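# Move wooden block from bench onto cart floor

## Task

Pick the wooden block up from the bench and lay it flat on the floor of the cart, at the cart's handle end next to the profiles; the drop flap must stay open, anything already in its finished state must remain so, and at the finish both grippers hold nothing, the hands are away from the cart, the robot stands upright without tilt or fall, and it is in contact with nothing.

## Robot and tools

ROBOT. A Rainbow Robotics RB-Y1 in a physics simulation: a two-wheeled base with two rear casters (no sideways motion), a folding torso (squat, shift, pitch, yaw), a head with pan and tilt, and two 7-joint arms, each ending in a parallel gripper and a wrist camera whose case sticks out sideways and can collide. The base is 0.58 m wide, extends 0.10 m in front of the wheel axle and 0.57 m behind it, and sweeps a 0.58 m radius when spinning in place. Cameras: head_camera, left_wrist_camera, right_wrist_camera.

FRAMES. Base frame: origin on the floor between the drive wheels, x forward, y to the left, z up, metres. left_hand and right_hand are printed in this frame as the point between that gripper's pads; fingers point along the hand's -z and close along its x. chest is also reported in base coordinates. base_odometry is the base frame as it was at the scene's start, counting wheel rotation only (slip reads as travel); heading in rad, positive to the left.

move. One action per call. Parts of an action:
- base: one velocity command {"x_m_s", "turn_rad_s", "for_s"}, not a pose. x_m_s is forward speed in m/s (0 or magnitude 0.005 to 0.4, negative backs up); turn_rad_s is turn rate in rad/s, positive to the left (0 or magnitude 0.02 to 1.509); for_s is the duration in s (0.1 to 5). Omitted velocities are 0. Acceleration is 0.4 m/s² (turns 0.5 rad/s²), so the base coasts up to about 1 s (turns 3.1 s) after for_s. Distance is roughly speed times for_s. If |x_m_s| + 0.27·|turn_rad_s| exceeds 0.4, both are scaled down together.
- joints: an object of absolute targets keyed by joint name (torso_squat_rad, torso_shift_rad, torso_pitch_rad, torso_yaw_rad, the left_/right_ shoulder_pitch, shoulder_roll, shoulder_yaw, elbow, forearm_roll, wrist_pitch, hand_roll keys in rad, left_gripper_m/right_gripper_m as pad opening in m from 0 to 0.1, head_pan_rad, head_tilt_rad). Key ranges: squat 0 to 1.2, shift -0.3 to 0.6, pitch -0.2 to 1.4 (positive bows), yaw -1.5 to 1.5 (positive left; raise both arms sideways by at least 0.2 rad first); left shoulder roll 0 to 3.141, right -3.141 to 0 (outward lifts); elbows -2.617 to 0.01 (negative bends); shoulder pitch ±2.356 (negative swings forward and up); head_pan ±0.523, head_tilt -0.35 to 1.57 (positive looks down). Torso combos must hold: squat+shift ≤ 1.52; squat−shift+pitch ≤ 1.57; shift+0.5·pitch−0.4·squat ≤ 0.7; shift+0.3·pitch−0.5·squat ≤ 0.39.
- target: an absolute pose for one hand: side "left" or "right", x, y, z in metres in the base frame (-3 to 3) for the pad midpoint, and quat_wxyz in the same form the hand lines print. It is solved once to joint angles, so the hand travels an arc; break long moves into steps. Use alone or with min_time_s only.
- min_time_s: 0.1 to 8 s, the shortest duration for each arm, head and torso motion.
- contact_limits: per-gripper current cap in mA (200 to 672.5, starts at 672.5), persists until changed; lower values grip more softly.
- cameras: list of names, [] for none, omitted or ["all"] for all. blocking: true (default) waits until everything rests; false returns in about 0.5 s.
An unknown key makes a call invalid; an out-of-range value gets it refused, and a refusal or any uncommanded stop cancels your remaining move, wait and finished_scene calls in that reply.

Other tools: wait {seconds 0 to 10, cameras}; stop {cameras} brakes everything running; zoom_image {camera, region [x0,y0,x1,y1] in image pixels, at most 504 by 504, from the latest image of that camera}; read_manual {section "licences"}; finished_scene {scene: the current scene number}, irreversible.

GRIPPING. Command an opening at least 0.005 m below the object's width; the pads then squeeze with about 44 to 55 N and report off_target or done, both fine. Each arm carries at most 3 kg.

RESULTS. "move" reads done or the worst status. Hand status: reached (within 10 mm and 2°), short (with error), or refused (with reason). Joint statuses: done, moving, off_target (resting away from target, maybe still pushing), stopped, time_out, contact_stop (torso only), limit_stop_at_<name> (built-in limit; limit_stop_at_own_body_* means a self-collision guard halted it), not_followed (arm-collision check withheld the command, with a cause line), torque_fault, limit_stop_at_motor_heat. A time_out or contact_stop halts that whole arm or torso group. on_its_own lists things the robot did unprompted. lidar_m: 12 ranges in m, 30° sectors counter-clockwise starting dead ahead (4th left, 7th behind, 10th right), at 0.23 m height, "-" if nothing. wheel_motors_off is 1 when the wheel motors are cut. motor_effort: wheel effort in percent, peak in brackets; above about 30 at rest suggests pushing on something. Also printed: joint torques, external joint torques, wrist force and torque (uncalibrated, includes weight), motor temperatures, and a pictures line naming the camera order.

AVOID. Arms striking or squeezing each other (a hard press ends the scene; keep shoulder rolls about 0.5 rad outward when both reach forward). Contact torque at a joint's load limit (elbow 33.8, wrist joints 23.5, shoulder 65.8 N m) triggers a 10 s full stop. Motors at 80 °C freeze the arm; don't hold loads or stretched arms long. The base keeps driving into furniture, which can spin wheels, cut the motors for 2 s, or tip the robot if the upper body snags under a table. Heavy or far-forward loads and hard stops after forward driving can topple it. Don't drop the block, release it while moving, slam or shove things, and finish with grippers open, arms withdrawn and the base clear of the cart.

Each tool is called as name(argument=value, ...) on one line, values as JSON.

## Session

move(joints={"head_tilt_rad":0.7})

Scene clock: 0.83 s.
Joint torques (N m): left_arm=[-1.43 -0.58 0.85 -0.67 -0.1 -0.67 -0.17] | right_arm=[-3.25 -0.62 -0.85 -1.51 0.02 -0.64 0.04]
External joint torques (N m): left_arm=[-0.05 -0.73 0.84 -0.12 -0.1 -0.24 -0.16] | right_arm=[0.35 0.5 -0.81 0.12 -0.05 -0.04 0.02]
Motor temperatures (°C): left_arm=[30 28 32 36 34 33 38] | right_arm=[34 30 32 30 35 36 34]
Wrist force (N): left_arm=[-0.7 1.0 -7.0] | right_arm=[-2.7 1.0 -4.9]
Wrist torque (N m): left_arm=[-0.24 0.04 0.07] | right_arm=[-0.09 -0.11 -0.08]
Wrist force, peak (N): left_arm=[0.1 1.6 -7.9] | right_arm=[-2.9 0.8 -5.4]
move: done
base_odometry: x=+0.000 y=+0.000 heading=+0.000
lidar_m: 0.74 1.02 1.56 4.57 1.51 1.08 1.03 1.08 1.44 3.61 1.09 0.78
base_status: not commanded
joint_positions: torso_squat_rad=+0.350 torso_shift_rad=+0.000 torso_pitch_rad=+0.000 torso_yaw_rad=+0.000 left_shoulder_pitch_rad=+0.037 left_shoulder_roll_rad=+0.004 left_shoulder_yaw_rad=-0.043 left_elbow_rad=-0.196 left_forearm_roll_rad=-0.014 left_wrist_pitch_rad=+0.002 left_hand_roll_rad=+0.027 left_gripper_m=+0.099 right_shoulder_pitch_rad=-0.040 right_shoulder_roll_rad=-0.021 right_shoulder_yaw_rad=-0.018 right_elbow_rad=-0.235 right_forearm_roll_rad=+0.049 right_wrist_pitch_rad=-0.014 right_hand_roll_rad=+0.035 right_gripper_m=+0.099 head_pan_rad=+0.000 head_tilt_rad=+0.700
joint_status: all done
wheel_motors_off: 0
motor_effort: left_wheel=+0(1) right_wheel=+0(2)
chest: x=-0.2280 y=+0.0001 z=+1.2475 quat_wxyz=(+1.000, +0.000, +0.000, +0.000) (m; base frame)
left_hand: x=-0.1598 y=+0.2200 z=+0.5653 quat_wxyz=(+0.997, +0.000, -0.079, -0.009) (m; base frame)
right_hand: x=-0.0823 y=-0.2360 z=+0.5770 quat_wxyz=(+0.989, -0.016, -0.142, +0.041) (m; base frame)
pictures: head_camera, left_wrist_camera, right_wrist_camera
camera_calibration:
head_camera: T_world_to_cam=[[-0.00129999, -0.999504, -0.0314624, 0.0444858], [-0.599497, 0.0259607, -0.799956, 1.08611], [0.800376, 0.0178217, -0.599233, 0.97739], [0, 0, 0, 1]] pos_world=[-0.131105, -0.00115113, 1.45592]
left_wrist_camera: T_world_to_cam=[[0.988724, 0.00955725, 0.149443, 0.0708295], [-0.0605519, -0.88722, 0.457355, -0.0439141], [0.13696, -0.461247, -0.876637, 0.69141], [0, 0, 0, 1]] pos_world=[-0.167385, 0.279272, 0.615616]
right_wrist_camera: T_world_to_cam=[[-0.945892, -0.11441, -0.303643, 0.0691098], [-0.245093, 0.865166, 0.437513, -0.0414065], [0.212646, 0.488261, -0.846394, 0.69334], [0, 0, 0, 1]] pos_world=[-0.0922137, -0.2948, 0.62594]

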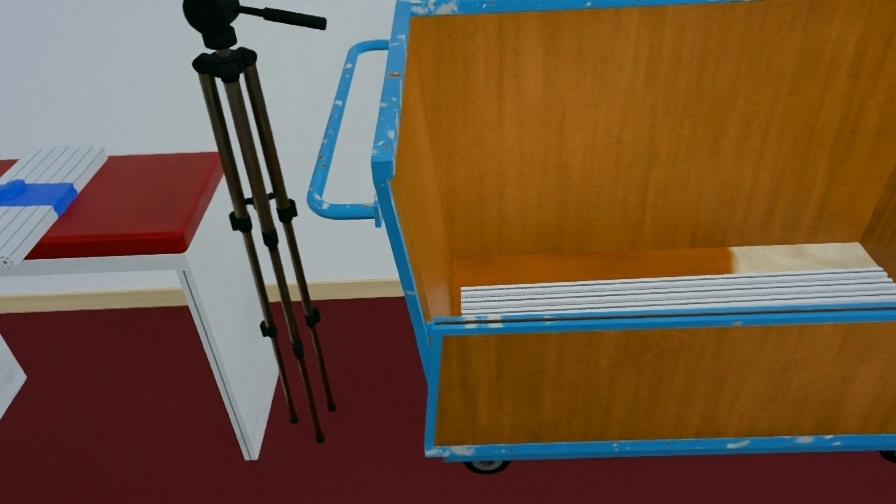

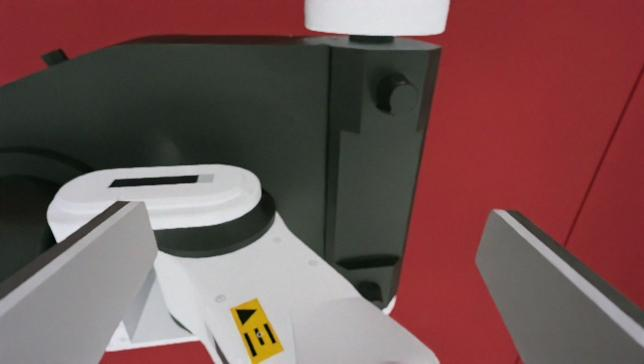

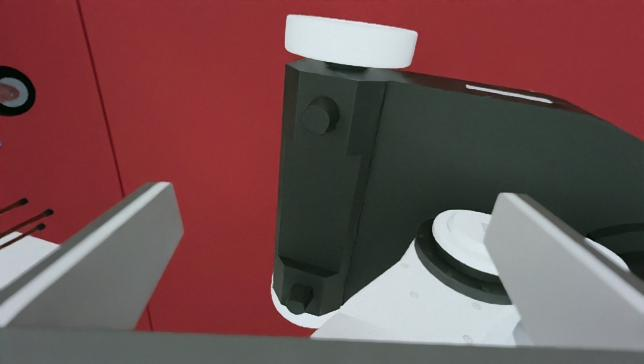

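move(joints={"head_pan_rad":0.52,"head_tilt_rad":0.6}, cameras=["head_camera"])

move(joints={"head_pan_rad":-0.52,"head_tilt_rad":0.6}, cameras=["head_camera"])

move(joints={"head_pan_rad":0.3,"head_tilt_rad":1.1}, cameras=["head_camera"])

Scene clock: 2.80 s.
Joint torques (N m): left_arm=[-1.6 -0.52 0.68 -0.55 -0.16 -0.56 -0.1] | right_arm=[-3.35 -0.79 -0.35 -1.52 -0.09 -0.71 -0.08]
External joint torques (N m): left_arm=[-0.22 -0.67 0.67 0.01 -0.16 -0.14 -0.09] | right_arm=[0.25 0.32 -0.31 0.11 -0.15 -0.11 -0.09]
Motor temperatures (°C): left_arm=[30 28 32 36 34 33 38] | right_arm=[34 30 32 30 35 36 34]
Wrist force (N): left_arm=[0.1 0.9 -7.9] | right_arm=[-2.7 1.2 -4.9]
Wrist torque (N m): left_arm=[-0.28 0.14 0.09] | right_arm=[-0.12 -0.10 -0.12]
Wrist force, peak (N): left_arm=[-0.7 1.3 -8.3] | right_arm=[-2.9 1.1 -5.5]
move: done
base_odometry: x=+0.000 y=+0.000 heading=+0.000
lidar_m: 0.74 1.03 1.57 4.57 1.51 1.08 1.03 1.09 1.44 3.61 1.09 0.77
base_status: not commanded
joint_positions: torso_squat_rad=+0.350 torso_shift_rad=+0.000 torso_pitch_rad=+0.000 torso_yaw_rad=+0.000 left_shoulder_pitch_rad=+0.037 left_shoulder_roll_rad=+0.004 left_shoulder_yaw_rad=-0.043 left_elbow_rad=-0.196 left_forearm_roll_rad=-0.014 left_wrist_pitch_rad=+0.002 left_hand_roll_rad=+0.027 left_gripper_m=+0.099 right_shoulder_pitch_rad=-0.040 right_shoulder_roll_rad=-0.021 right_shoulder_yaw_rad=-0.018 right_elbow_rad=-0.235 right_forearm_roll_rad=+0.049 right_wrist_pitch_rad=-0.014 right_hand_roll_rad=+0.035 right_gripper_m=+0.099 head_pan_rad=+0.520 head_tilt_rad=+0.600
joint_status: all done
wheel_motors_off: 0
motor_effort: left_wheel=+0(1) right_wheel=-1(1)
chest: x=-0.2280 y=+0.0001 z=+1.2475 quat_wxyz=(+1.000, +0.000, +0.000, +0.000) (m; base frame)
left_hand: x=-0.1598 y=+0.2200 z=+0.5653 quat_wxyz=(+0.997, +0.000, -0.079, -0.009) (m; base frame)
right_hand: x=-0.0823 y=-0.2360 z=+0.5770 quat_wxyz=(+0.989, -0.016, -0.142, +0.041) (m; base frame)
pictures: head_camera
camera_calibration:
head_camera: T_world_to_cam=[[0.498213, -0.866484, -0.0314502, 0.14729], [-0.461322, -0.234191, -0.855767, 1.19539], [0.734143, 0.440863, -0.516405, 0.843793], [0, 0, 0, 1]] pos_world=[-0.141388, 0.0355768, 1.46335]

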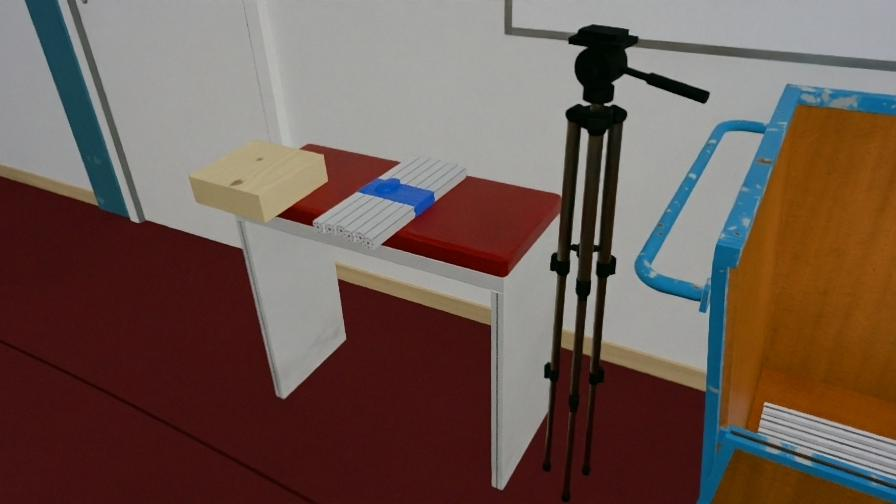

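Scene clock: 4.17 s.
Joint torques (N m): left_arm=[-1.53 -0.23 0.72 -0.42 -0.1 -0.6 -0.06] | right_arm=[-3.7 -0.61 -0.63 -1.42 -0.14 -0.62 -0.07]
External joint torques (N m): left_arm=[-0.15 -0.38 0.71 0.14 -0.1 -0.17 -0.05] | right_arm=[-0.1 0.51 -0.59 0.22 -0.2 -0.02 -0.08]
Motor temperatures (°C): left_arm=[30 28 32 36 34 33 38] | right_arm=[34 30 32 30 35 36 34]
Wrist force (N): left_arm=[-0.6 0.9 -7.4] | right_arm=[-2.9 1.6 -5.1]
Wrist torque (N m): left_arm=[-0.25 0.03 0.09] | right_arm=[-0.16 -0.13 -0.09]
Wrist force, peak (N): left_arm=[-0.5 1.3 -8.1] | right_arm=[-2.9 1.6 -5.1]
move: done
base_odometry: x=+0.000 y=+0.000 heading=+0.000
lidar_m: 0.74 1.03 1.56 4.57 1.53 1.08 1.03 1.08 1.44 3.63 1.11 0.78
base_status: not commanded
joint_positions: torso_squat_rad=+0.350 torso_shift_rad=+0.000 torso_pitch_rad=+0.000 torso_yaw_rad=+0.000 left_shoulder_pitch_rad=+0.037 left_shoulder_roll_rad=+0.004 left_shoulder_yaw_rad=-0.043 left_elbow_rad=-0.196 left_forearm_roll_rad=-0.014 left_wrist_pitch_rad=+0.002 left_hand_roll_rad=+0.027 left_gripper_m=+0.099 right_shoulder_pitch_rad=-0.040 right_shoulder_roll_rad=-0.021 right_shoulder_yaw_rad=-0.018 right_elbow_rad=-0.235 right_forearm_roll_rad=+0.049 right_wrist_pitch_rad=-0.014 right_hand_roll_rad=+0.035 right_gripper_m=+0.099 head_pan_rad=-0.520 head_tilt_rad=+0.600
joint_status: all done
wheel_motors_off: 0
motor_effort: left_wheel=+0(1) right_wheel=-2(2)
chest: x=-0.2280 y=+0.0001 z=+1.2475 quat_wxyz=(+1.000, +0.000, +0.000, +0.000) (m; base frame)
left_hand: x=-0.1598 y=+0.2200 z=+0.5653 quat_wxyz=(+0.997, +0.000, -0.079, -0.009) (m; base frame)
right_hand: x=-0.0823 y=-0.2360 z=+0.5770 quat_wxyz=(+0.989, -0.016, -0.142, +0.041) (m; base frame)
pictures: head_camera
camera_calibration:
head_camera: T_world_to_cam=[[-0.495067, -0.868285, -0.0314512, -0.0572399], [-0.435413, 0.279258, -0.855821, 1.2007], [0.75188, -0.409995, -0.516314, 0.847468], [0, 0, 0, 1]] pos_world=[-0.142731, -0.0375481, 1.46335]

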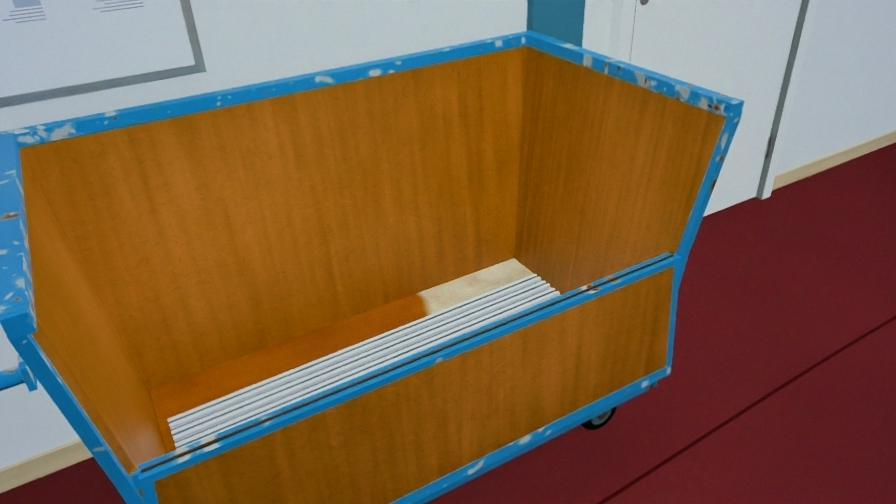

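Scene clock: 5.37 s.
Joint torques (N m): left_arm=[-1.62 -0.65 0.74 -0.42 -0.03 -0.69 0] | right_arm=[-3.5 -0.45 -0.7 -1.52 -0.09 -0.59 -0.07]
External joint torques (N m): left_arm=[-0.24 -0.8 0.73 0.13 -0.04 -0.26 0.01] | right_arm=[0.1 0.67 -0.66 0.11 -0.16 0.01 -0.08]
Motor temperatures (°C): left_arm=[30 28 32 36 34 33 38] | right_arm=[34 30 32 30 35 36 34]
Wrist force (N): left_arm=[0.2 1.5 -8.5] | right_arm=[-2.8 1.0 -5.0]
Wrist torque (N m): left_arm=[-0.30 0.19 0.12] | right_arm=[-0.08 -0.14 -0.12]
Wrist force, peak (N): left_arm=[0.2 1.5 -8.5] | right_arm=[-2.7 1.4 -5.3]
move: done
base_odometry: x=+0.000 y=+0.000 heading=+0.000
lidar_m: 0.73 1.03 1.57 4.58 1.52 1.08 1.02 1.08 1.43 3.61 1.09 0.78
base_status: not commanded
joint_positions: torso_squat_rad=+0.350 torso_shift_rad=+0.000 torso_pitch_rad=+0.000 torso_yaw_rad=+0.000 left_shoulder_pitch_rad=+0.037 left_shoulder_roll_rad=+0.004 left_shoulder_yaw_rad=-0.043 left_elbow_rad=-0.196 left_forearm_roll_rad=-0.014 left_wrist_pitch_rad=+0.002 left_hand_roll_rad=+0.027 left_gripper_m=+0.099 right_shoulder_pitch_rad=-0.040 right_shoulder_roll_rad=-0.021 right_shoulder_yaw_rad=-0.018 right_elbow_rad=-0.235 right_forearm_roll_rad=+0.049 right_wrist_pitch_rad=-0.014 right_hand_roll_rad=+0.035 right_gripper_m=+0.099 head_pan_rad=+0.300 head_tilt_rad=+1.100
joint_status: all done
wheel_motors_off: 0
motor_effort: left_wheel=+0(1) right_wheel=+1(3)
chest: x=-0.2280 y=+0.0001 z=+1.2475 quat_wxyz=(+1.000, +0.000, +0.000, +0.000) (m; base frame)
left_hand: x=-0.1598 y=+0.2200 z=+0.5653 quat_wxyz=(+0.997, +0.000, -0.079, -0.009) (m; base frame)
right_hand: x=-0.0823 y=-0.2360 z=+0.5770 quat_wxyz=(+0.989, -0.016, -0.142, +0.041) (m; base frame)
pictures: head_camera
camera_calibration:
head_camera: T_world_to_cam=[[0.282479, -0.958853, -0.0284013, 0.0984316], [-0.832822, -0.230442, -0.503293, 0.608663], [0.476039, 0.165823, -0.863649, 1.2934], [0, 0, 0, 1]] pos_world=[-0.136605, 0.0201682, 1.42617]

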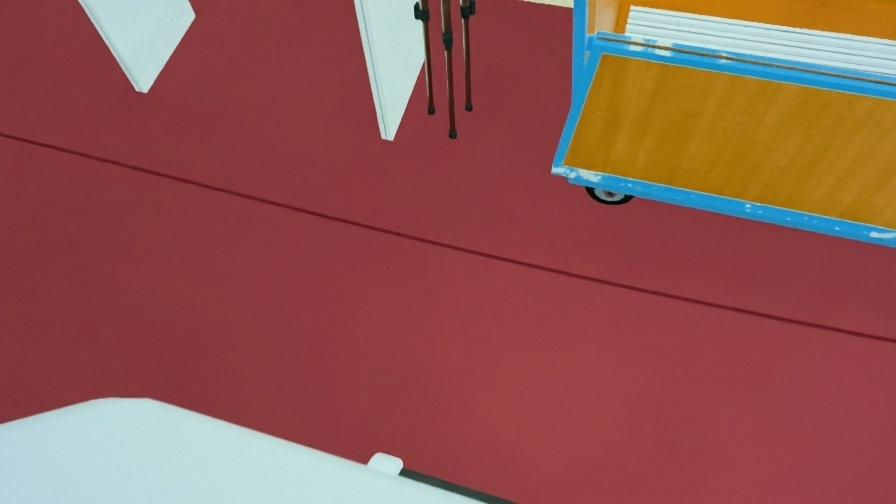

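move(joints={"head_pan_rad":-0.1,"head_tilt_rad":0.65,"torso_squat_rad":0.0,"torso_pitch_rad":0.3}, cameras=["head_camera"])

zoom_image(camera="head_camera", region=[300, 50, 804, 504])

move(joints={"head_pan_rad":0.52,"head_tilt_rad":0.4}, cameras=["head_camera"])

zoom_image(camera="head_camera", region=[100, 50, 600, 504])

Scene clock: 25.17 s.
Joint torques (N m): left_arm=[6.09 -0.52 0.7 2.65 -0.06 -0.04 0.01] | right_arm=[5.4 -0.7 -0.72 1.95 -0.17 0.08 -0.08]
External joint torques (N m): left_arm=[-0.69 -0.76 0.67 -0.01 -0.06 -0.21 0] | right_arm=[0.86 0.27 -0.55 0.5 -0.16 0.11 -0.08]
Motor temperatures (°C): left_arm=[30 28 32 35 34 33 38] | right_arm=[34 30 32 30 35 36 34]
Wrist force (N): left_arm=[1.8 0.4 -6.8] | right_arm=[-1.2 0.7 -5.3]
Wrist torque (N m): left_arm=[-0.21 0.27 0.04] | right_arm=[-0.03 -0.06 -0.11]
Wrist force, peak (N): left_arm=[1.0 1.3 -8.6] | right_arm=[-2.7 1.6 -5.5]
move: done
base_odometry: x=+0.000 y=+0.000 heading=+0.000
lidar_m: 0.74 1.03 1.56 4.56 1.53 1.07 1.03 1.06 1.44 3.61 1.10 0.78
base_status: not commanded
joint_positions: torso_squat_rad=+0.000 torso_shift_rad=+0.000 torso_pitch_rad=+0.300 torso_yaw_rad=+0.000 left_shoulder_pitch_rad=+0.037 left_shoulder_roll_rad=+0.004 left_shoulder_yaw_rad=-0.043 left_elbow_rad=-0.196 left_forearm_roll_rad=-0.014 left_wrist_pitch_rad=+0.002 left_hand_roll_rad=+0.027 left_gripper_m=+0.099 right_shoulder_pitch_rad=-0.040 right_shoulder_roll_rad=-0.021 right_shoulder_yaw_rad=-0.018 right_elbow_rad=-0.235 right_forearm_roll_rad=+0.049 right_wrist_pitch_rad=-0.014 right_hand_roll_rad=+0.035 right_gripper_m=+0.099 head_pan_rad=-0.100 head_tilt_rad=+0.650
joint_status: all done
wheel_motors_off: 0
motor_effort: left_wheel=+0(1) right_wheel=+0(2)
chest: x=-0.1365 y=+0.0001 z=+1.2761 quat_wxyz=(+0.989, +0.000, +0.150, +0.000) (m; base frame)
left_hand: x=-0.2730 y=+0.2200 z=+0.6042 quat_wxyz=(+0.997, -0.002, +0.071, -0.009) (m; base frame)
right_hand: x=-0.1956 y=-0.2360 z=+0.5926 quat_wxyz=(+0.999, -0.010, +0.007, +0.043) (m; base frame)
pictures: head_camera
camera_calibration:
head_camera: T_world_to_cam=[[-0.104423, -0.994533, -0.000659203, -0.00570854], [-0.773745, 0.0816576, -0.628212, 0.925641], [0.624831, -0.06509, -0.778042, 1.11681], [0, 0, 0, 1]] pos_world=[0.0177946, -0.00856969, 1.45042]

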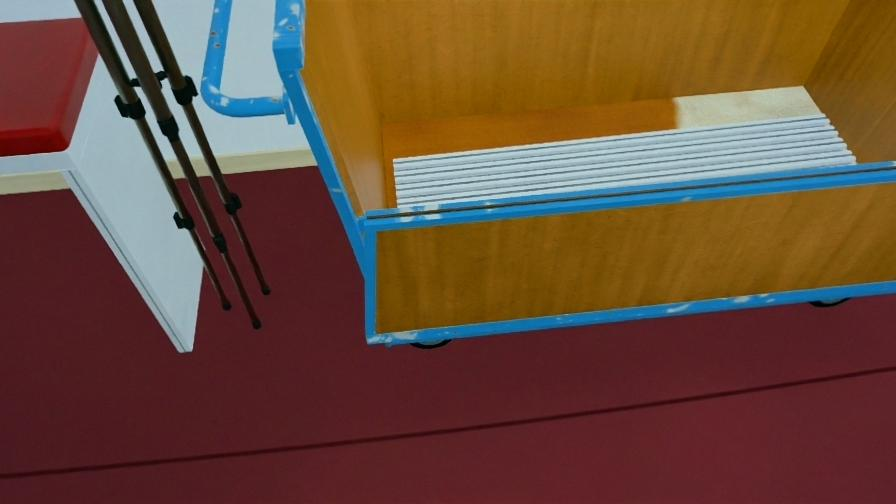

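Scaled by 1.000.

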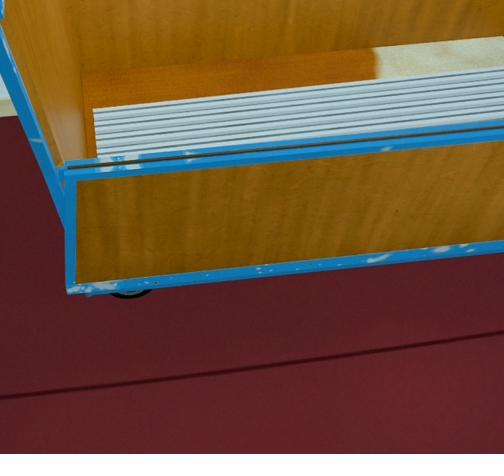

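Scene clock: 26.23 s.
Joint torques (N m): left_arm=[6.11 -0.88 0.8 2.81 0.01 -0.04 0.02] | right_arm=[4.73 -0.51 -0.65 1.83 -0.22 0.03 -0.05]
External joint torques (N m): left_arm=[-0.67 -1.13 0.78 0.14 0.01 -0.21 0.01] | right_arm=[0.18 0.46 -0.48 0.38 -0.21 0.06 -0.05]
Motor temperatures (°C): left_arm=[30 28 32 35 34 33 38] | right_arm=[34 30 32 30 35 36 34]
Wrist force (N): left_arm=[1.3 1.4 -7.4] | right_arm=[-0.7 0.5 -5.0]
Wrist torque (N m): left_arm=[-0.27 0.20 0.06] | right_arm=[-0.02 0.01 -0.06]
Wrist force, peak (N): left_arm=[1.5 1.6 -8.1] | right_arm=[-0.9 0.7 -5.7]
move: done
base_odometry: x=+0.000 y=+0.000 heading=+0.000
lidar_m: 0.74 1.03 1.57 4.56 1.52 1.07 1.02 1.07 1.44 3.62 1.10 0.79
base_status: not commanded
joint_positions: torso_squat_rad=+0.000 torso_shift_rad=+0.000 torso_pitch_rad=+0.300 torso_yaw_rad=+0.000 left_shoulder_pitch_rad=+0.037 left_shoulder_roll_rad=+0.004 left_shoulder_yaw_rad=-0.043 left_elbow_rad=-0.196 left_forearm_roll_rad=-0.014 left_wrist_pitch_rad=+0.002 left_hand_roll_rad=+0.027 left_gripper_m=+0.099 right_shoulder_pitch_rad=-0.040 right_shoulder_roll_rad=-0.021 right_shoulder_yaw_rad=-0.018 right_elbow_rad=-0.235 right_forearm_roll_rad=+0.049 right_wrist_pitch_rad=-0.014 right_hand_roll_rad=+0.035 right_gripper_m=+0.099 head_pan_rad=+0.520 head_tilt_rad=+0.400
joint_status: all done
wheel_motors_off: 0
motor_effort: left_wheel=+0(1) right_wheel=+1(2)
chest: x=-0.1365 y=+0.0001 z=+1.2761 quat_wxyz=(+0.989, +0.000, +0.150, +0.000) (m; base frame)
left_hand: x=-0.2730 y=+0.2200 z=+0.6042 quat_wxyz=(+0.997, -0.002, +0.071, -0.009) (m; base frame)
right_hand: x=-0.1956 y=-0.2360 z=+0.5926 quat_wxyz=(+0.999, -0.010, +0.007, +0.043) (m; base frame)
pictures: head_camera
camera_calibration:
head_camera: T_world_to_cam=[[0.472058, -0.863416, -0.177969, 0.285721], [-0.56956, -0.144618, -0.809127, 1.20153], [0.672876, 0.48332, -0.560036, 0.800964], [0, 0, 0, 1]] pos_world=[0.0105149, 0.0333373, 1.47161]

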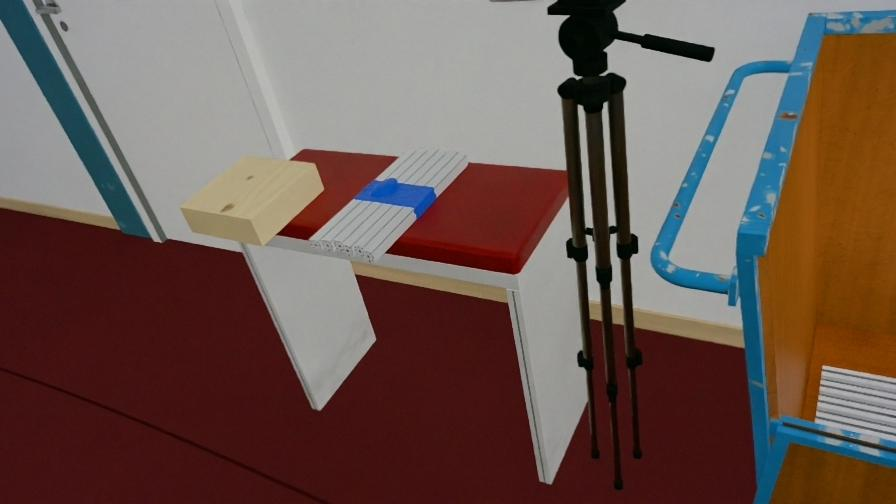

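Scaled by 1.008 from the camera's 896x504 image, which has a finer 1280x720 frame.

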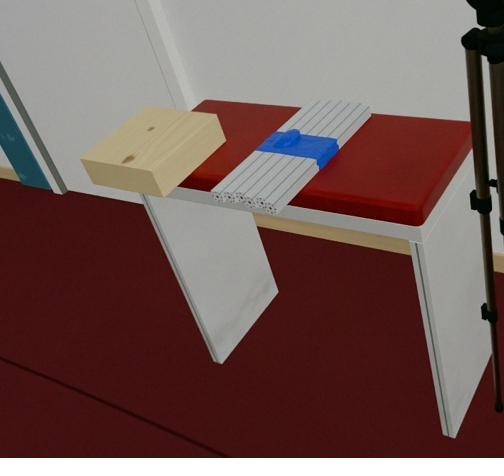

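move(base={"x_m_s":0.3,"for_s":1.45}, joints={"head_pan_rad":0.15,"head_tilt_rad":0.75,"torso_pitch_rad":0.5}, cameras=["head_camera"])

zoom_image(camera="head_camera", region=[100, 0, 604, 504])

Scene clock: 36.17 s.
Joint torques (N m): left_arm=[11.17 -0.43 0.7 4.62 -0.14 0.27 0.05] | right_arm=[10.63 -0.09 -0.78 4.27 -0.24 0.39 -0.04]
External joint torques (N m): left_arm=[-0.76 -0.73 0.67 -0.07 -0.13 -0.3 0.03] | right_arm=[0.84 0.72 -0.52 0.83 -0.18 0.04 -0.03]
Motor temperatures (°C): left_arm=[30 28 32 36 34 33 37] | right_arm=[34 30 32 30 35 36 34]
Wrist force (N): left_arm=[3.4 1.3 -6.9] | right_arm=[0.1 1.0 -5.2]
Wrist torque (N m): left_arm=[-0.27 0.36 0.09] | right_arm=[-0.04 0.00 -0.08]
Wrist force, peak (N): left_arm=[1.7 1.8 -8.4] | right_arm=[-0.8 1.0 -5.8]
move: done
base_odometry: x=+0.440 y=+0.000 heading=+0.000
lidar_m: 0.29 0.32 0.72 3.82 2.15 1.54 1.47 1.54 2.03 4.86 0.46 0.32
base_status: done (sent for 1.47 of 1.47 s)
joint_positions: torso_squat_rad=+0.000 torso_shift_rad=+0.000 torso_pitch_rad=+0.500 torso_yaw_rad=+0.000 left_shoulder_pitch_rad=+0.037 left_shoulder_roll_rad=+0.004 left_shoulder_yaw_rad=-0.043 left_elbow_rad=-0.196 left_forearm_roll_rad=-0.014 left_wrist_pitch_rad=+0.002 left_hand_roll_rad=+0.027 left_gripper_m=+0.099 right_shoulder_pitch_rad=-0.040 right_shoulder_roll_rad=-0.021 right_shoulder_yaw_rad=-0.018 right_elbow_rad=-0.235 right_forearm_roll_rad=+0.049 right_wrist_pitch_rad=-0.014 right_hand_roll_rad=+0.035 right_gripper_m=+0.099 head_pan_rad=+0.150 head_tilt_rad=+0.750
joint_status: all done
wheel_motors_off: 0
motor_effort: left_wheel=-1(24) right_wheel=+0(57)
chest: x=-0.0796 y=+0.0001 z=+1.2520 quat_wxyz=(+0.969, +0.000, +0.247, +0.000) (m; base frame)
left_hand: x=-0.3468 y=+0.2200 z=+0.6206 quat_wxyz=(+0.985, -0.003, +0.170, -0.008) (m; base frame)
right_hand: x=-0.2732 y=-0.2360 z=+0.5938 quat_wxyz=(+0.993, -0.006, +0.107, +0.043) (m; base frame)
pictures: head_camera
camera_calibration:
head_camera: T_world_to_cam=[[0.113449, -0.988726, -0.0977242, 0.133646], [-0.926384, -0.069718, -0.370072, 0.609106], [0.359086, 0.132514, -0.923849, 1.2415], [0, 0, 0, 1]] pos_world=[0.103299, 0.0100889, 1.38543]

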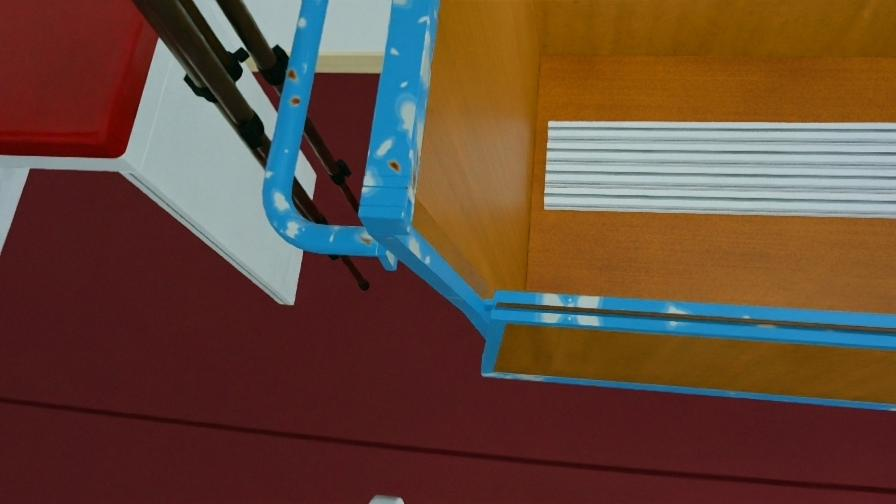

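Scaled by 1.000.

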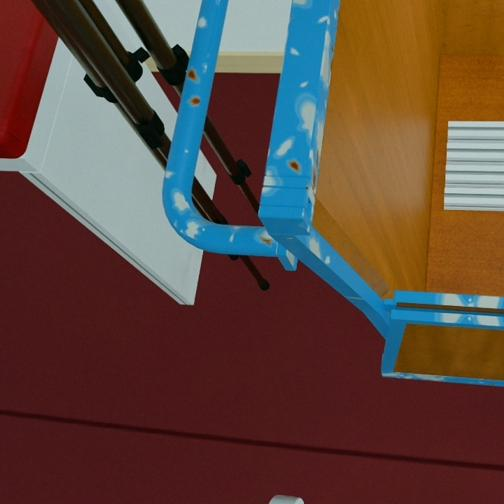

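move(base={"x_m_s":-0.35,"for_s":1.2}, joints={"torso_squat_rad":0.1,"torso_pitch_rad":0.9,"head_pan_rad":0,"head_tilt_rad":0.2,"left_shoulder_roll_rad":0.3,"right_shoulder_roll_rad":-0.3}, cameras=[])

move(base={"turn_rad_s":0.7,"for_s":2.24}, cameras=[])

move(base={"x_m_s":0.35,"for_s":3.48}, cameras=["head_camera"])

Scene clock: 65.93 s.
Joint torques (N m): left_arm=[20.03 3.86 1.38 8.05 -0.16 1.15 -0.04] | right_arm=[20.54 -4.49 -1.46 7.69 -0.27 1.15 -0.03]
External joint torques (N m): left_arm=[-1.91 -1.53 0.89 -0.18 -0.16 -0.15 -0.08] | right_arm=[0.61 1.02 -0.57 0.76 -0.11 0.07 0]
Motor temperatures (°C): left_arm=[31 28 32 36 34 33 37] | right_arm=[34 30 32 30 35 36 34]
Wrist force (N): left_arm=[5.6 -0.7 -6.0] | right_arm=[2.9 2.1 -4.0]
Wrist torque (N m): left_arm=[-0.11 0.47 0.06] | right_arm=[-0.17 0.23 -0.08]
Wrist force, peak (N): left_arm=[3.4 0.2 -8.2] | right_arm=[1.4 2.9 -5.7]
move: done
base_odometry: x=+0.020 y=+0.000 heading=-0.002
lidar_m: 0.71 1.04 1.55 4.69 1.54 1.10 1.05 1.10 1.46 3.65 1.09 0.77
base_status: done (sent for 1.2 of 1.2 s)
joint_positions: torso_squat_rad=+0.100 torso_shift_rad=+0.000 torso_pitch_rad=+0.900 torso_yaw_rad=+0.000 left_shoulder_pitch_rad=+0.037 left_shoulder_roll_rad=+0.300 left_shoulder_yaw_rad=-0.043 left_elbow_rad=-0.196 left_forearm_roll_rad=-0.014 left_wrist_pitch_rad=+0.002 left_hand_roll_rad=+0.027 left_gripper_m=+0.099 right_shoulder_pitch_rad=-0.040 right_shoulder_roll_rad=-0.300 right_shoulder_yaw_rad=-0.018 right_elbow_rad=-0.235 right_forearm_roll_rad=+0.049 right_wrist_pitch_rad=-0.014 right_hand_roll_rad=+0.035 right_gripper_m=+0.099 head_pan_rad=+0.000 head_tilt_rad=+0.200
joint_status: all done
wheel_motors_off: 0
motor_effort: left_wheel=-21(25) right_wheel=+19(39)
chest: x=+0.0143 y=+0.0001 z=+1.1694 quat_wxyz=(+0.900, +0.000, +0.435, +0.000) (m; base frame)
left_hand: x=-0.4531 y=+0.4417 z=+0.7136 quat_wxyz=(+0.921, +0.120, +0.361, -0.086) (m; base frame)
right_hand: x=-0.3925 y=-0.4435 z=+0.6585 quat_wxyz=(+0.939, -0.115, +0.302, +0.117) (m; base frame)
pictures: none
No camera images: "cameras" was empty.

Scene clock: 69.90 s.
Joint torques (N m): left_arm=[20.1 3.93 1.27 8.15 -0.02 1.1 0.13] | right_arm=[20.47 -4.77 -1.65 7.59 -0.36 1.25 0]
External joint torques (N m): left_arm=[-1.84 -1.46 0.78 -0.08 -0.02 -0.2 0.09] | right_arm=[0.54 0.74 -0.76 0.65 -0.21 0.17 0.03]
Motor temperatures (°C): left_arm=[31 28 32 36 34 33 37] | right_arm=[34 30 32 30 35 36 34]
Wrist force (N): left_arm=[6.0 1.0 -6.2] | right_arm=[3.1 1.6 -3.7]
Wrist torque (N m): left_arm=[-0.29 0.54 0.07] | right_arm=[-0.09 0.25 -0.07]
Wrist force, peak (N): left_arm=[6.0 1.0 -6.2] | right_arm=[3.3 1.7 -4.4]
move: done
base_odometry: x=+0.020 y=+0.000 heading=+1.561
lidar_m: 4.65 1.54 1.09 1.04 1.09 1.44 3.69 1.10 0.79 0.72 1.04 1.55
base_status: done (sent for 2.23 of 2.23 s)
joint_positions: torso_squat_rad=+0.100 torso_shift_rad=+0.000 torso_pitch_rad=+0.900 torso_yaw_rad=+0.000 left_shoulder_pitch_rad=+0.037 left_shoulder_roll_rad=+0.300 left_shoulder_yaw_rad=-0.043 left_elbow_rad=-0.196 left_forearm_roll_rad=-0.014 left_wrist_pitch_rad=+0.002 left_hand_roll_rad=+0.027 left_gripper_m=+0.099 right_shoulder_pitch_rad=-0.040 right_shoulder_roll_rad=-0.300 right_shoulder_yaw_rad=-0.018 right_elbow_rad=-0.235 right_forearm_roll_rad=+0.049 right_wrist_pitch_rad=-0.014 right_hand_roll_rad=+0.035 right_gripper_m=+0.099 head_pan_rad=+0.000 head_tilt_rad=+0.200
joint_status: not commanded
wheel_motors_off: 0
motor_effort: left_wheel=+1(42) right_wheel=+19(48)
chest: x=+0.0143 y=+0.0001 z=+1.1694 quat_wxyz=(+0.900, +0.000, +0.435, +0.000) (m; base frame)
left_hand: x=-0.4531 y=+0.4416 z=+0.7136 quat_wxyz=(+0.921, +0.120, +0.361, -0.086) (m; base frame)
right_hand: x=-0.3925 y=-0.4435 z=+0.6585 quat_wxyz=(+0.939, -0.115, +0.302, +0.117) (m; base frame)
pictures: none
No camera images: "cameras" was empty.

Scene clock: 74.60 s.
Joint torques (N m): left_arm=[20.37 4.02 1.05 8.18 -0.06 1.07 0.05] | right_arm=[20.4 -4.61 -1.38 8.02 -0.24 1.27 0.07]
External joint torques (N m): left_arm=[-1.58 -1.37 0.56 -0.05 -0.06 -0.23 0.01] | right_arm=[0.46 0.9 -0.5 1.08 -0.08 0.18 0.11]
Motor temperatures (°C): left_arm=[31 28 32 36 34 33 37] | right_arm=[34 30 32 30 35 36 34]
Wrist force (N): left_arm=[5.5 0.2 -6.3] | right_arm=[2.8 1.7 -3.7]
Wrist torque (N m): left_arm=[-0.20 0.45 0.05] | right_arm=[-0.10 0.21 -0.10]
Wrist force, peak (N): left_arm=[5.8 0.3 -6.7] | right_arm=[3.3 1.6 -4.4]
move: done
base_odometry: x=+0.031 y=+1.213 heading=+1.562
lidar_m: 4.37 1.61 1.14 1.08 1.12 1.50 3.81 1.34 1.09 0.87 1.50 2.01
base_status: done (sent for 3.47 of 3.47 s)
joint_positions: torso_squat_rad=+0.100 torso_shift_rad=+0.000 torso_pitch_rad=+0.900 torso_yaw_rad=+0.000 left_shoulder_pitch_rad=+0.037 left_shoulder_roll_rad=+0.300 left_shoulder_yaw_rad=-0.043 left_elbow_rad=-0.196 left_forearm_roll_rad=-0.014 left_wrist_pitch_rad=+0.002 left_hand_roll_rad=+0.027 left_gripper_m=+0.099 right_shoulder_pitch_rad=-0.040 right_shoulder_roll_rad=-0.300 right_shoulder_yaw_rad=-0.018 right_elbow_rad=-0.235 right_forearm_roll_rad=+0.049 right_wrist_pitch_rad=-0.014 right_hand_roll_rad=+0.035 right_gripper_m=+0.099 head_pan_rad=+0.000 head_tilt_rad=+0.200
joint_status: not commanded
wheel_motors_off: 0
motor_effort: left_wheel=+15(42) right_wheel=-13(49)
chest: x=+0.0144 y=+0.0001 z=+1.1693 quat_wxyz=(+0.900, +0.000, +0.435, +0.000) (m; base frame)
left_hand: x=-0.4530 y=+0.4416 z=+0.7136 quat_wxyz=(+0.921, +0.120, +0.361, -0.086) (m; base frame)
right_hand: x=-0.3925 y=-0.4435 z=+0.6585 quat_wxyz=(+0.939, -0.115, +0.302, +0.117) (m; base frame)
pictures: head_camera
camera_calibration:
head_camera: T_world_to_cam=[[-0.0135407, -0.999502, -0.0285197, 0.0380248], [-0.863728, 0.026062, -0.503285, 0.853715], [0.503777, 0.0178184, -0.86365, 0.954468], [0, 0, 0, 1]] pos_world=[0.257053, -0.00125082, 1.25507]

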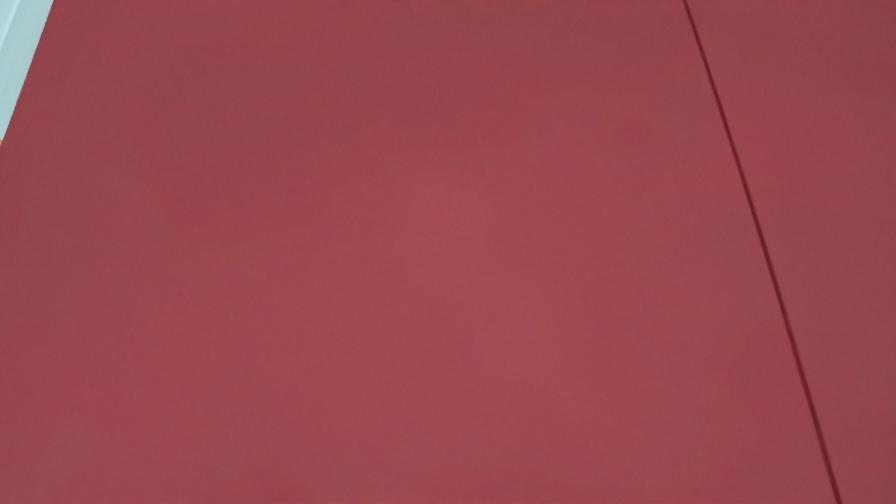

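move(base={"turn_rad_s":-0.7,"for_s":2.24}, joints={"left_shoulder_pitch_rad":-1.2,"right_shoulder_pitch_rad":-1.2,"left_elbow_rad":-1.35,"right_elbow_rad":-1.35,"left_wrist_pitch_rad":1.65,"right_wrist_pitch_rad":1.65,"left_shoulder_yaw_rad":0,"right_shoulder_yaw_rad":0,"left_forearm_roll_rad":0,"right_forearm_roll_rad":0,"left_hand_roll_rad":0,"right_hand_roll_rad":0,"left_shoulder_roll_rad":0.2,"right_shoulder_roll_rad":-0.2,"head_tilt_rad":-0.2,"left_gripper_m":0.09,"right_gripper_m":0.09}, cameras=["head_camera"])

move(target={"side":"left","x":0.43,"y":0.125,"z":0.765,"quat_wxyz":[1,0,0,0]}, cameras=[])

move(target={"side":"right","x":0.43,"y":-0.125,"z":0.765,"quat_wxyz":[1,0,0,0]}, cameras=["head_camera"])

Scene clock: 84.07 s.
Joint torques (N m): left_arm=[-13.07 0.47 1.85 -7.77 -0.09 -0.38 -0.27] | right_arm=[-13.65 -1.03 -0.51 -8.55 0.18 -0.1 -0.26]
External joint torques (N m): left_arm=[1.74 -1.3 1.22 1.06 0.03 -0.34 -0.27] | right_arm=[0.64 1.05 0 -0.24 -0.19 -0.11 -0.25]
Motor temperatures (°C): left_arm=[31 28 32 36 34 33 37] | right_arm=[34 30 32 30 35 36 34]
Wrist force (N): left_arm=[1.8 0.9 -7.3] | right_arm=[-0.7 1.3 -4.7]
Wrist torque (N m): left_arm=[-0.28 0.27 0.09] | right_arm=[-0.12 -0.02 -0.10]
Wrist force, peak (N): left_arm=[3.6 1.3 -8.9] | right_arm=[2.0 2.2 -5.8]
move: done
base_odometry: x=+0.031 y=+1.213 heading=-0.001
lidar_m: 0.86 1.50 2.01 4.39 1.58 1.12 1.08 1.14 1.51 3.83 1.32 1.06
base_status: done (sent for 2.23 of 2.23 s)
joint_positions: torso_squat_rad=+0.100 torso_shift_rad=+0.000 torso_pitch_rad=+0.900 torso_yaw_rad=+0.000 left_shoulder_pitch_rad=-1.200 left_shoulder_roll_rad=+0.200 left_shoulder_yaw_rad=+0.000 left_elbow_rad=-1.350 left_forearm_roll_rad=+0.000 left_wrist_pitch_rad=+1.650 left_hand_roll_rad=+0.000 left_gripper_m=+0.090 right_shoulder_pitch_rad=-1.200 right_shoulder_roll_rad=-0.200 right_shoulder_yaw_rad=+0.000 right_elbow_rad=-1.350 right_forearm_roll_rad=+0.000 right_wrist_pitch_rad=+1.650 right_hand_roll_rad=+0.000 right_gripper_m=+0.090 head_pan_rad=+0.000 head_tilt_rad=-0.200
joint_status: all done
wheel_motors_off: 0
motor_effort: left_wheel=+17(47) right_wheel=-3(45)
chest: x=+0.0144 y=+0.0001 z=+1.1694 quat_wxyz=(+0.900, +0.000, +0.435, +0.000) (m; base frame)
left_hand: x=+0.4219 y=+0.1445 z=+0.7120 quat_wxyz=(+0.987, +0.038, +0.012, -0.157) (m; base frame)
right_hand: x=+0.4218 y=-0.1445 z=+0.7119 quat_wxyz=(+0.987, -0.038, +0.012, +0.157) (m; base frame)
pictures: head_camera
camera_calibration:
head_camera: T_world_to_cam=[[-0.00130067, -0.999504, -0.0314614, 0.0395125], [-0.599448, 0.0259614, -0.799993, 1.18357], [0.800413, 0.0178189, -0.599184, 0.562143], [0, 0, 0, 1]] pos_world=[0.259595, -0.00125112, 1.28492]

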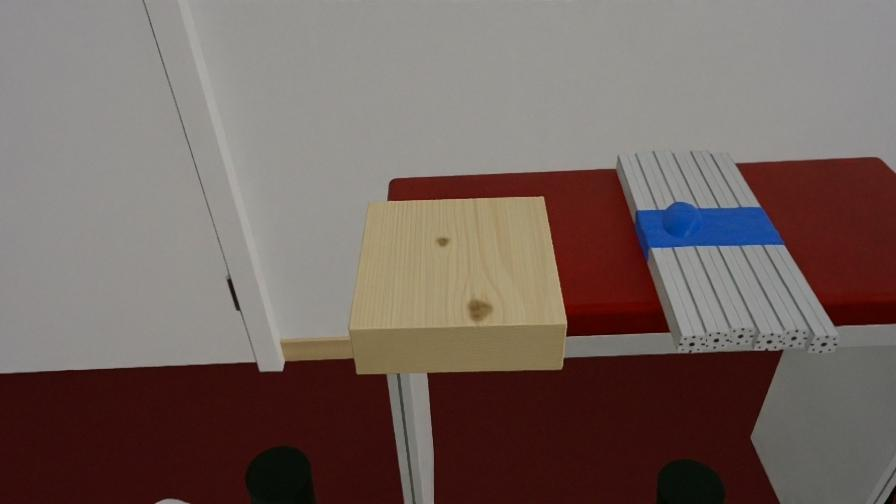

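Scene clock: 84.90 s.
Joint torques (N m): left_arm=[-14.34 0.29 1.19 -8.23 0.01 -0.41 -0.25] | right_arm=[-14 -1.22 -0.78 -8.73 0.3 -0.02 -0.25]
External joint torques (N m): left_arm=[1.01 -1.07 1.26 0.68 -0.01 -0.32 -0.25] | right_arm=[0.28 0.87 -0.27 -0.43 -0.07 -0.03 -0.24]
Motor temperatures (°C): left_arm=[31 28 32 36 34 33 37] | right_arm=[34 30 32 30 35 36 34]
Wrist force (N): left_arm=[1.0 1.8 -7.9] | right_arm=[-0.1 1.5 -4.9]
Wrist torque (N m): left_arm=[-0.34 0.18 0.07] | right_arm=[-0.14 0.05 -0.10]
Wrist force, peak (N): left_arm=[0.8 1.5 -9.0] | right_arm=[-0.6 1.8 -5.8]
move: done
base_odometry: x=+0.031 y=+1.213 heading=-0.001
lidar_m: 0.86 1.50 2.00 4.38 1.61 1.13 1.08 1.13 1.51 3.83 1.32 1.08
base_status: not commanded
joint_positions: torso_squat_rad=+0.100 torso_shift_rad=+0.000 torso_pitch_rad=+0.900 torso_yaw_rad=+0.000 left_shoulder_pitch_rad=-1.233 left_shoulder_roll_rad=+0.147 left_shoulder_yaw_rad=+0.081 left_elbow_rad=-1.514 left_forearm_roll_rad=-0.001 left_wrist_pitch_rad=+1.814 left_hand_roll_rad=+0.259 left_gripper_m=+0.090 right_shoulder_pitch_rad=-1.200 right_shoulder_roll_rad=-0.200 right_shoulder_yaw_rad=+0.000 right_elbow_rad=-1.350 right_forearm_roll_rad=+0.000 right_wrist_pitch_rad=+1.650 right_hand_roll_rad=+0.000 right_gripper_m=+0.090 head_pan_rad=+0.000 head_tilt_rad=-0.200
joint_status: all done
wheel_motors_off: 0
motor_effort: left_wheel=+18(20) right_wheel=-3(5)
chest: x=+0.0144 y=+0.0001 z=+1.1694 quat_wxyz=(+0.900, +0.000, +0.435, +0.000) (m; base frame)
left_hand: x=+0.4303 y=+0.1252 z=+0.7645 quat_wxyz=(+1.000, +0.000, +0.002, +0.000) (m; base frame)
left_hand_status: reached (checked arc, planned for 0.5 s): 1 mm and 0.2 deg off.
right_hand: x=+0.4217 y=-0.1445 z=+0.7118 quat_wxyz=(+0.987, -0.038, +0.012, +0.157) (m; base frame)
pictures: none
No camera images: "cameras" was empty.

Scene clock: 85.73 s.
Joint torques (N m): left_arm=[-14.34 0.16 0.85 -8.27 -0.06 -0.45 -0.27] | right_arm=[-15.75 -0.26 -1.36 -8.73 0.23 0.01 0.26]
External joint torques (N m): left_arm=[1.01 -1.21 0.92 0.64 -0.08 -0.36 -0.27] | right_arm=[-0.93 1.38 -1.51 -0.34 0 0.05 0.26]
Motor temperatures (°C): left_arm=[31 28 32 36 34 33 37] | right_arm=[34 30 32 30 35 36 34]
Wrist force (N): left_arm=[0.8 1.5 -7.5] | right_arm=[-0.9 1.7 -5.3]
Wrist torque (N m): left_arm=[-0.35 0.23 0.04] | right_arm=[-0.18 -0.05 -0.08]
Wrist force, peak (N): left_arm=[1.0 1.3 -8.5] | right_arm=[-0.7 1.1 -6.4]
move: done
base_odometry: x=+0.031 y=+1.213 heading=-0.001
lidar_m: 0.86 1.50 2.00 4.39 1.61 1.12 1.08 1.12 1.51 3.83 1.32 1.09
base_status: not commanded
joint_positions: torso_squat_rad=+0.100 torso_shift_rad=+0.000 torso_pitch_rad=+0.900 torso_yaw_rad=+0.000 left_shoulder_pitch_rad=-1.233 left_shoulder_roll_rad=+0.147 left_shoulder_yaw_rad=+0.081 left_elbow_rad=-1.514 left_forearm_roll_rad=-0.001 left_wrist_pitch_rad=+1.814 left_hand_roll_rad=+0.259 left_gripper_m=+0.090 right_shoulder_pitch_rad=-1.233 right_shoulder_roll_rad=-0.148 right_shoulder_yaw_rad=-0.081 right_elbow_rad=-1.514 right_forearm_roll_rad=+0.001 right_wrist_pitch_rad=+1.814 right_hand_roll_rad=-0.259 right_gripper_m=+0.090 head_pan_rad=+0.000 head_tilt_rad=-0.200
joint_status: all done
wheel_motors_off: 0
motor_effort: left_wheel=+18(19) right_wheel=-4(6)
chest: x=+0.0144 y=+0.0001 z=+1.1694 quat_wxyz=(+0.900, +0.000, +0.435, +0.000) (m; base frame)
left_hand: x=+0.4302 y=+0.1252 z=+0.7645 quat_wxyz=(+1.000, +0.000, +0.002, +0.000) (m; base frame)
right_hand: x=+0.4302 y=-0.1254 z=+0.7644 quat_wxyz=(+1.000, +0.000, +0.002, +0.000) (m; base frame)
right_hand_status: reached (checked arc, planned for 0.5 s): 1 mm and 0.2 deg off.
pictures: head_camera
camera_calibration:
head_camera: T_world_to_cam=[[-0.00130067, -0.999504, -0.0314614, 0.0395125], [-0.599448, 0.0259614, -0.799993, 1.18357], [0.800413, 0.0178189, -0.599184, 0.562143], [0, 0, 0, 1]] pos_world=[0.259595, -0.00125112, 1.28492]

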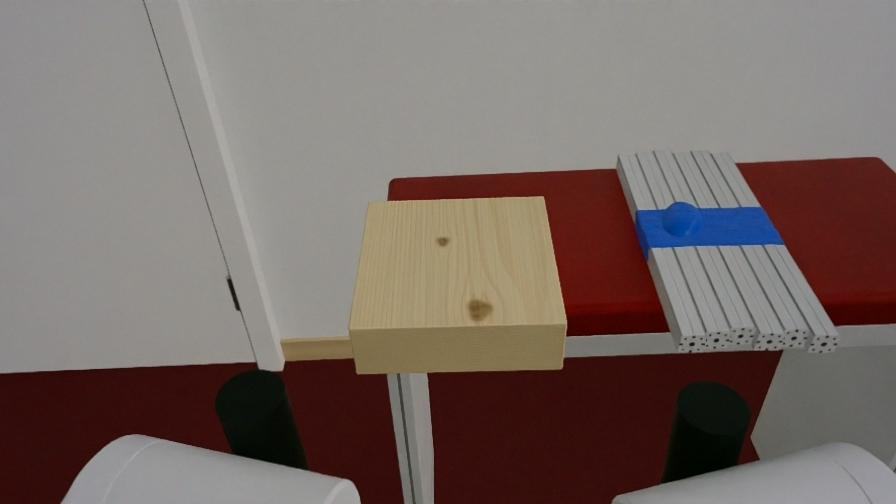

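zoom_image(camera="head_camera", region=[330, 170, 600, 390])

Scaled by 1.867 from the camera's 896x504 image, which has a finer 1280x720 frame.

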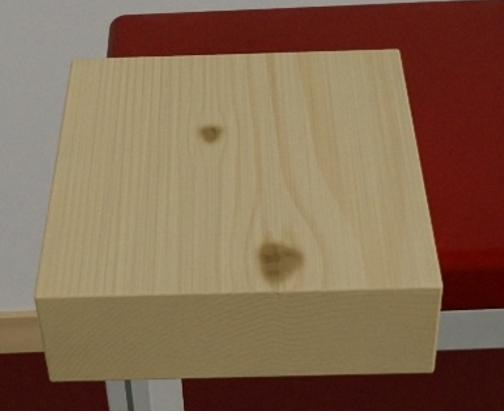

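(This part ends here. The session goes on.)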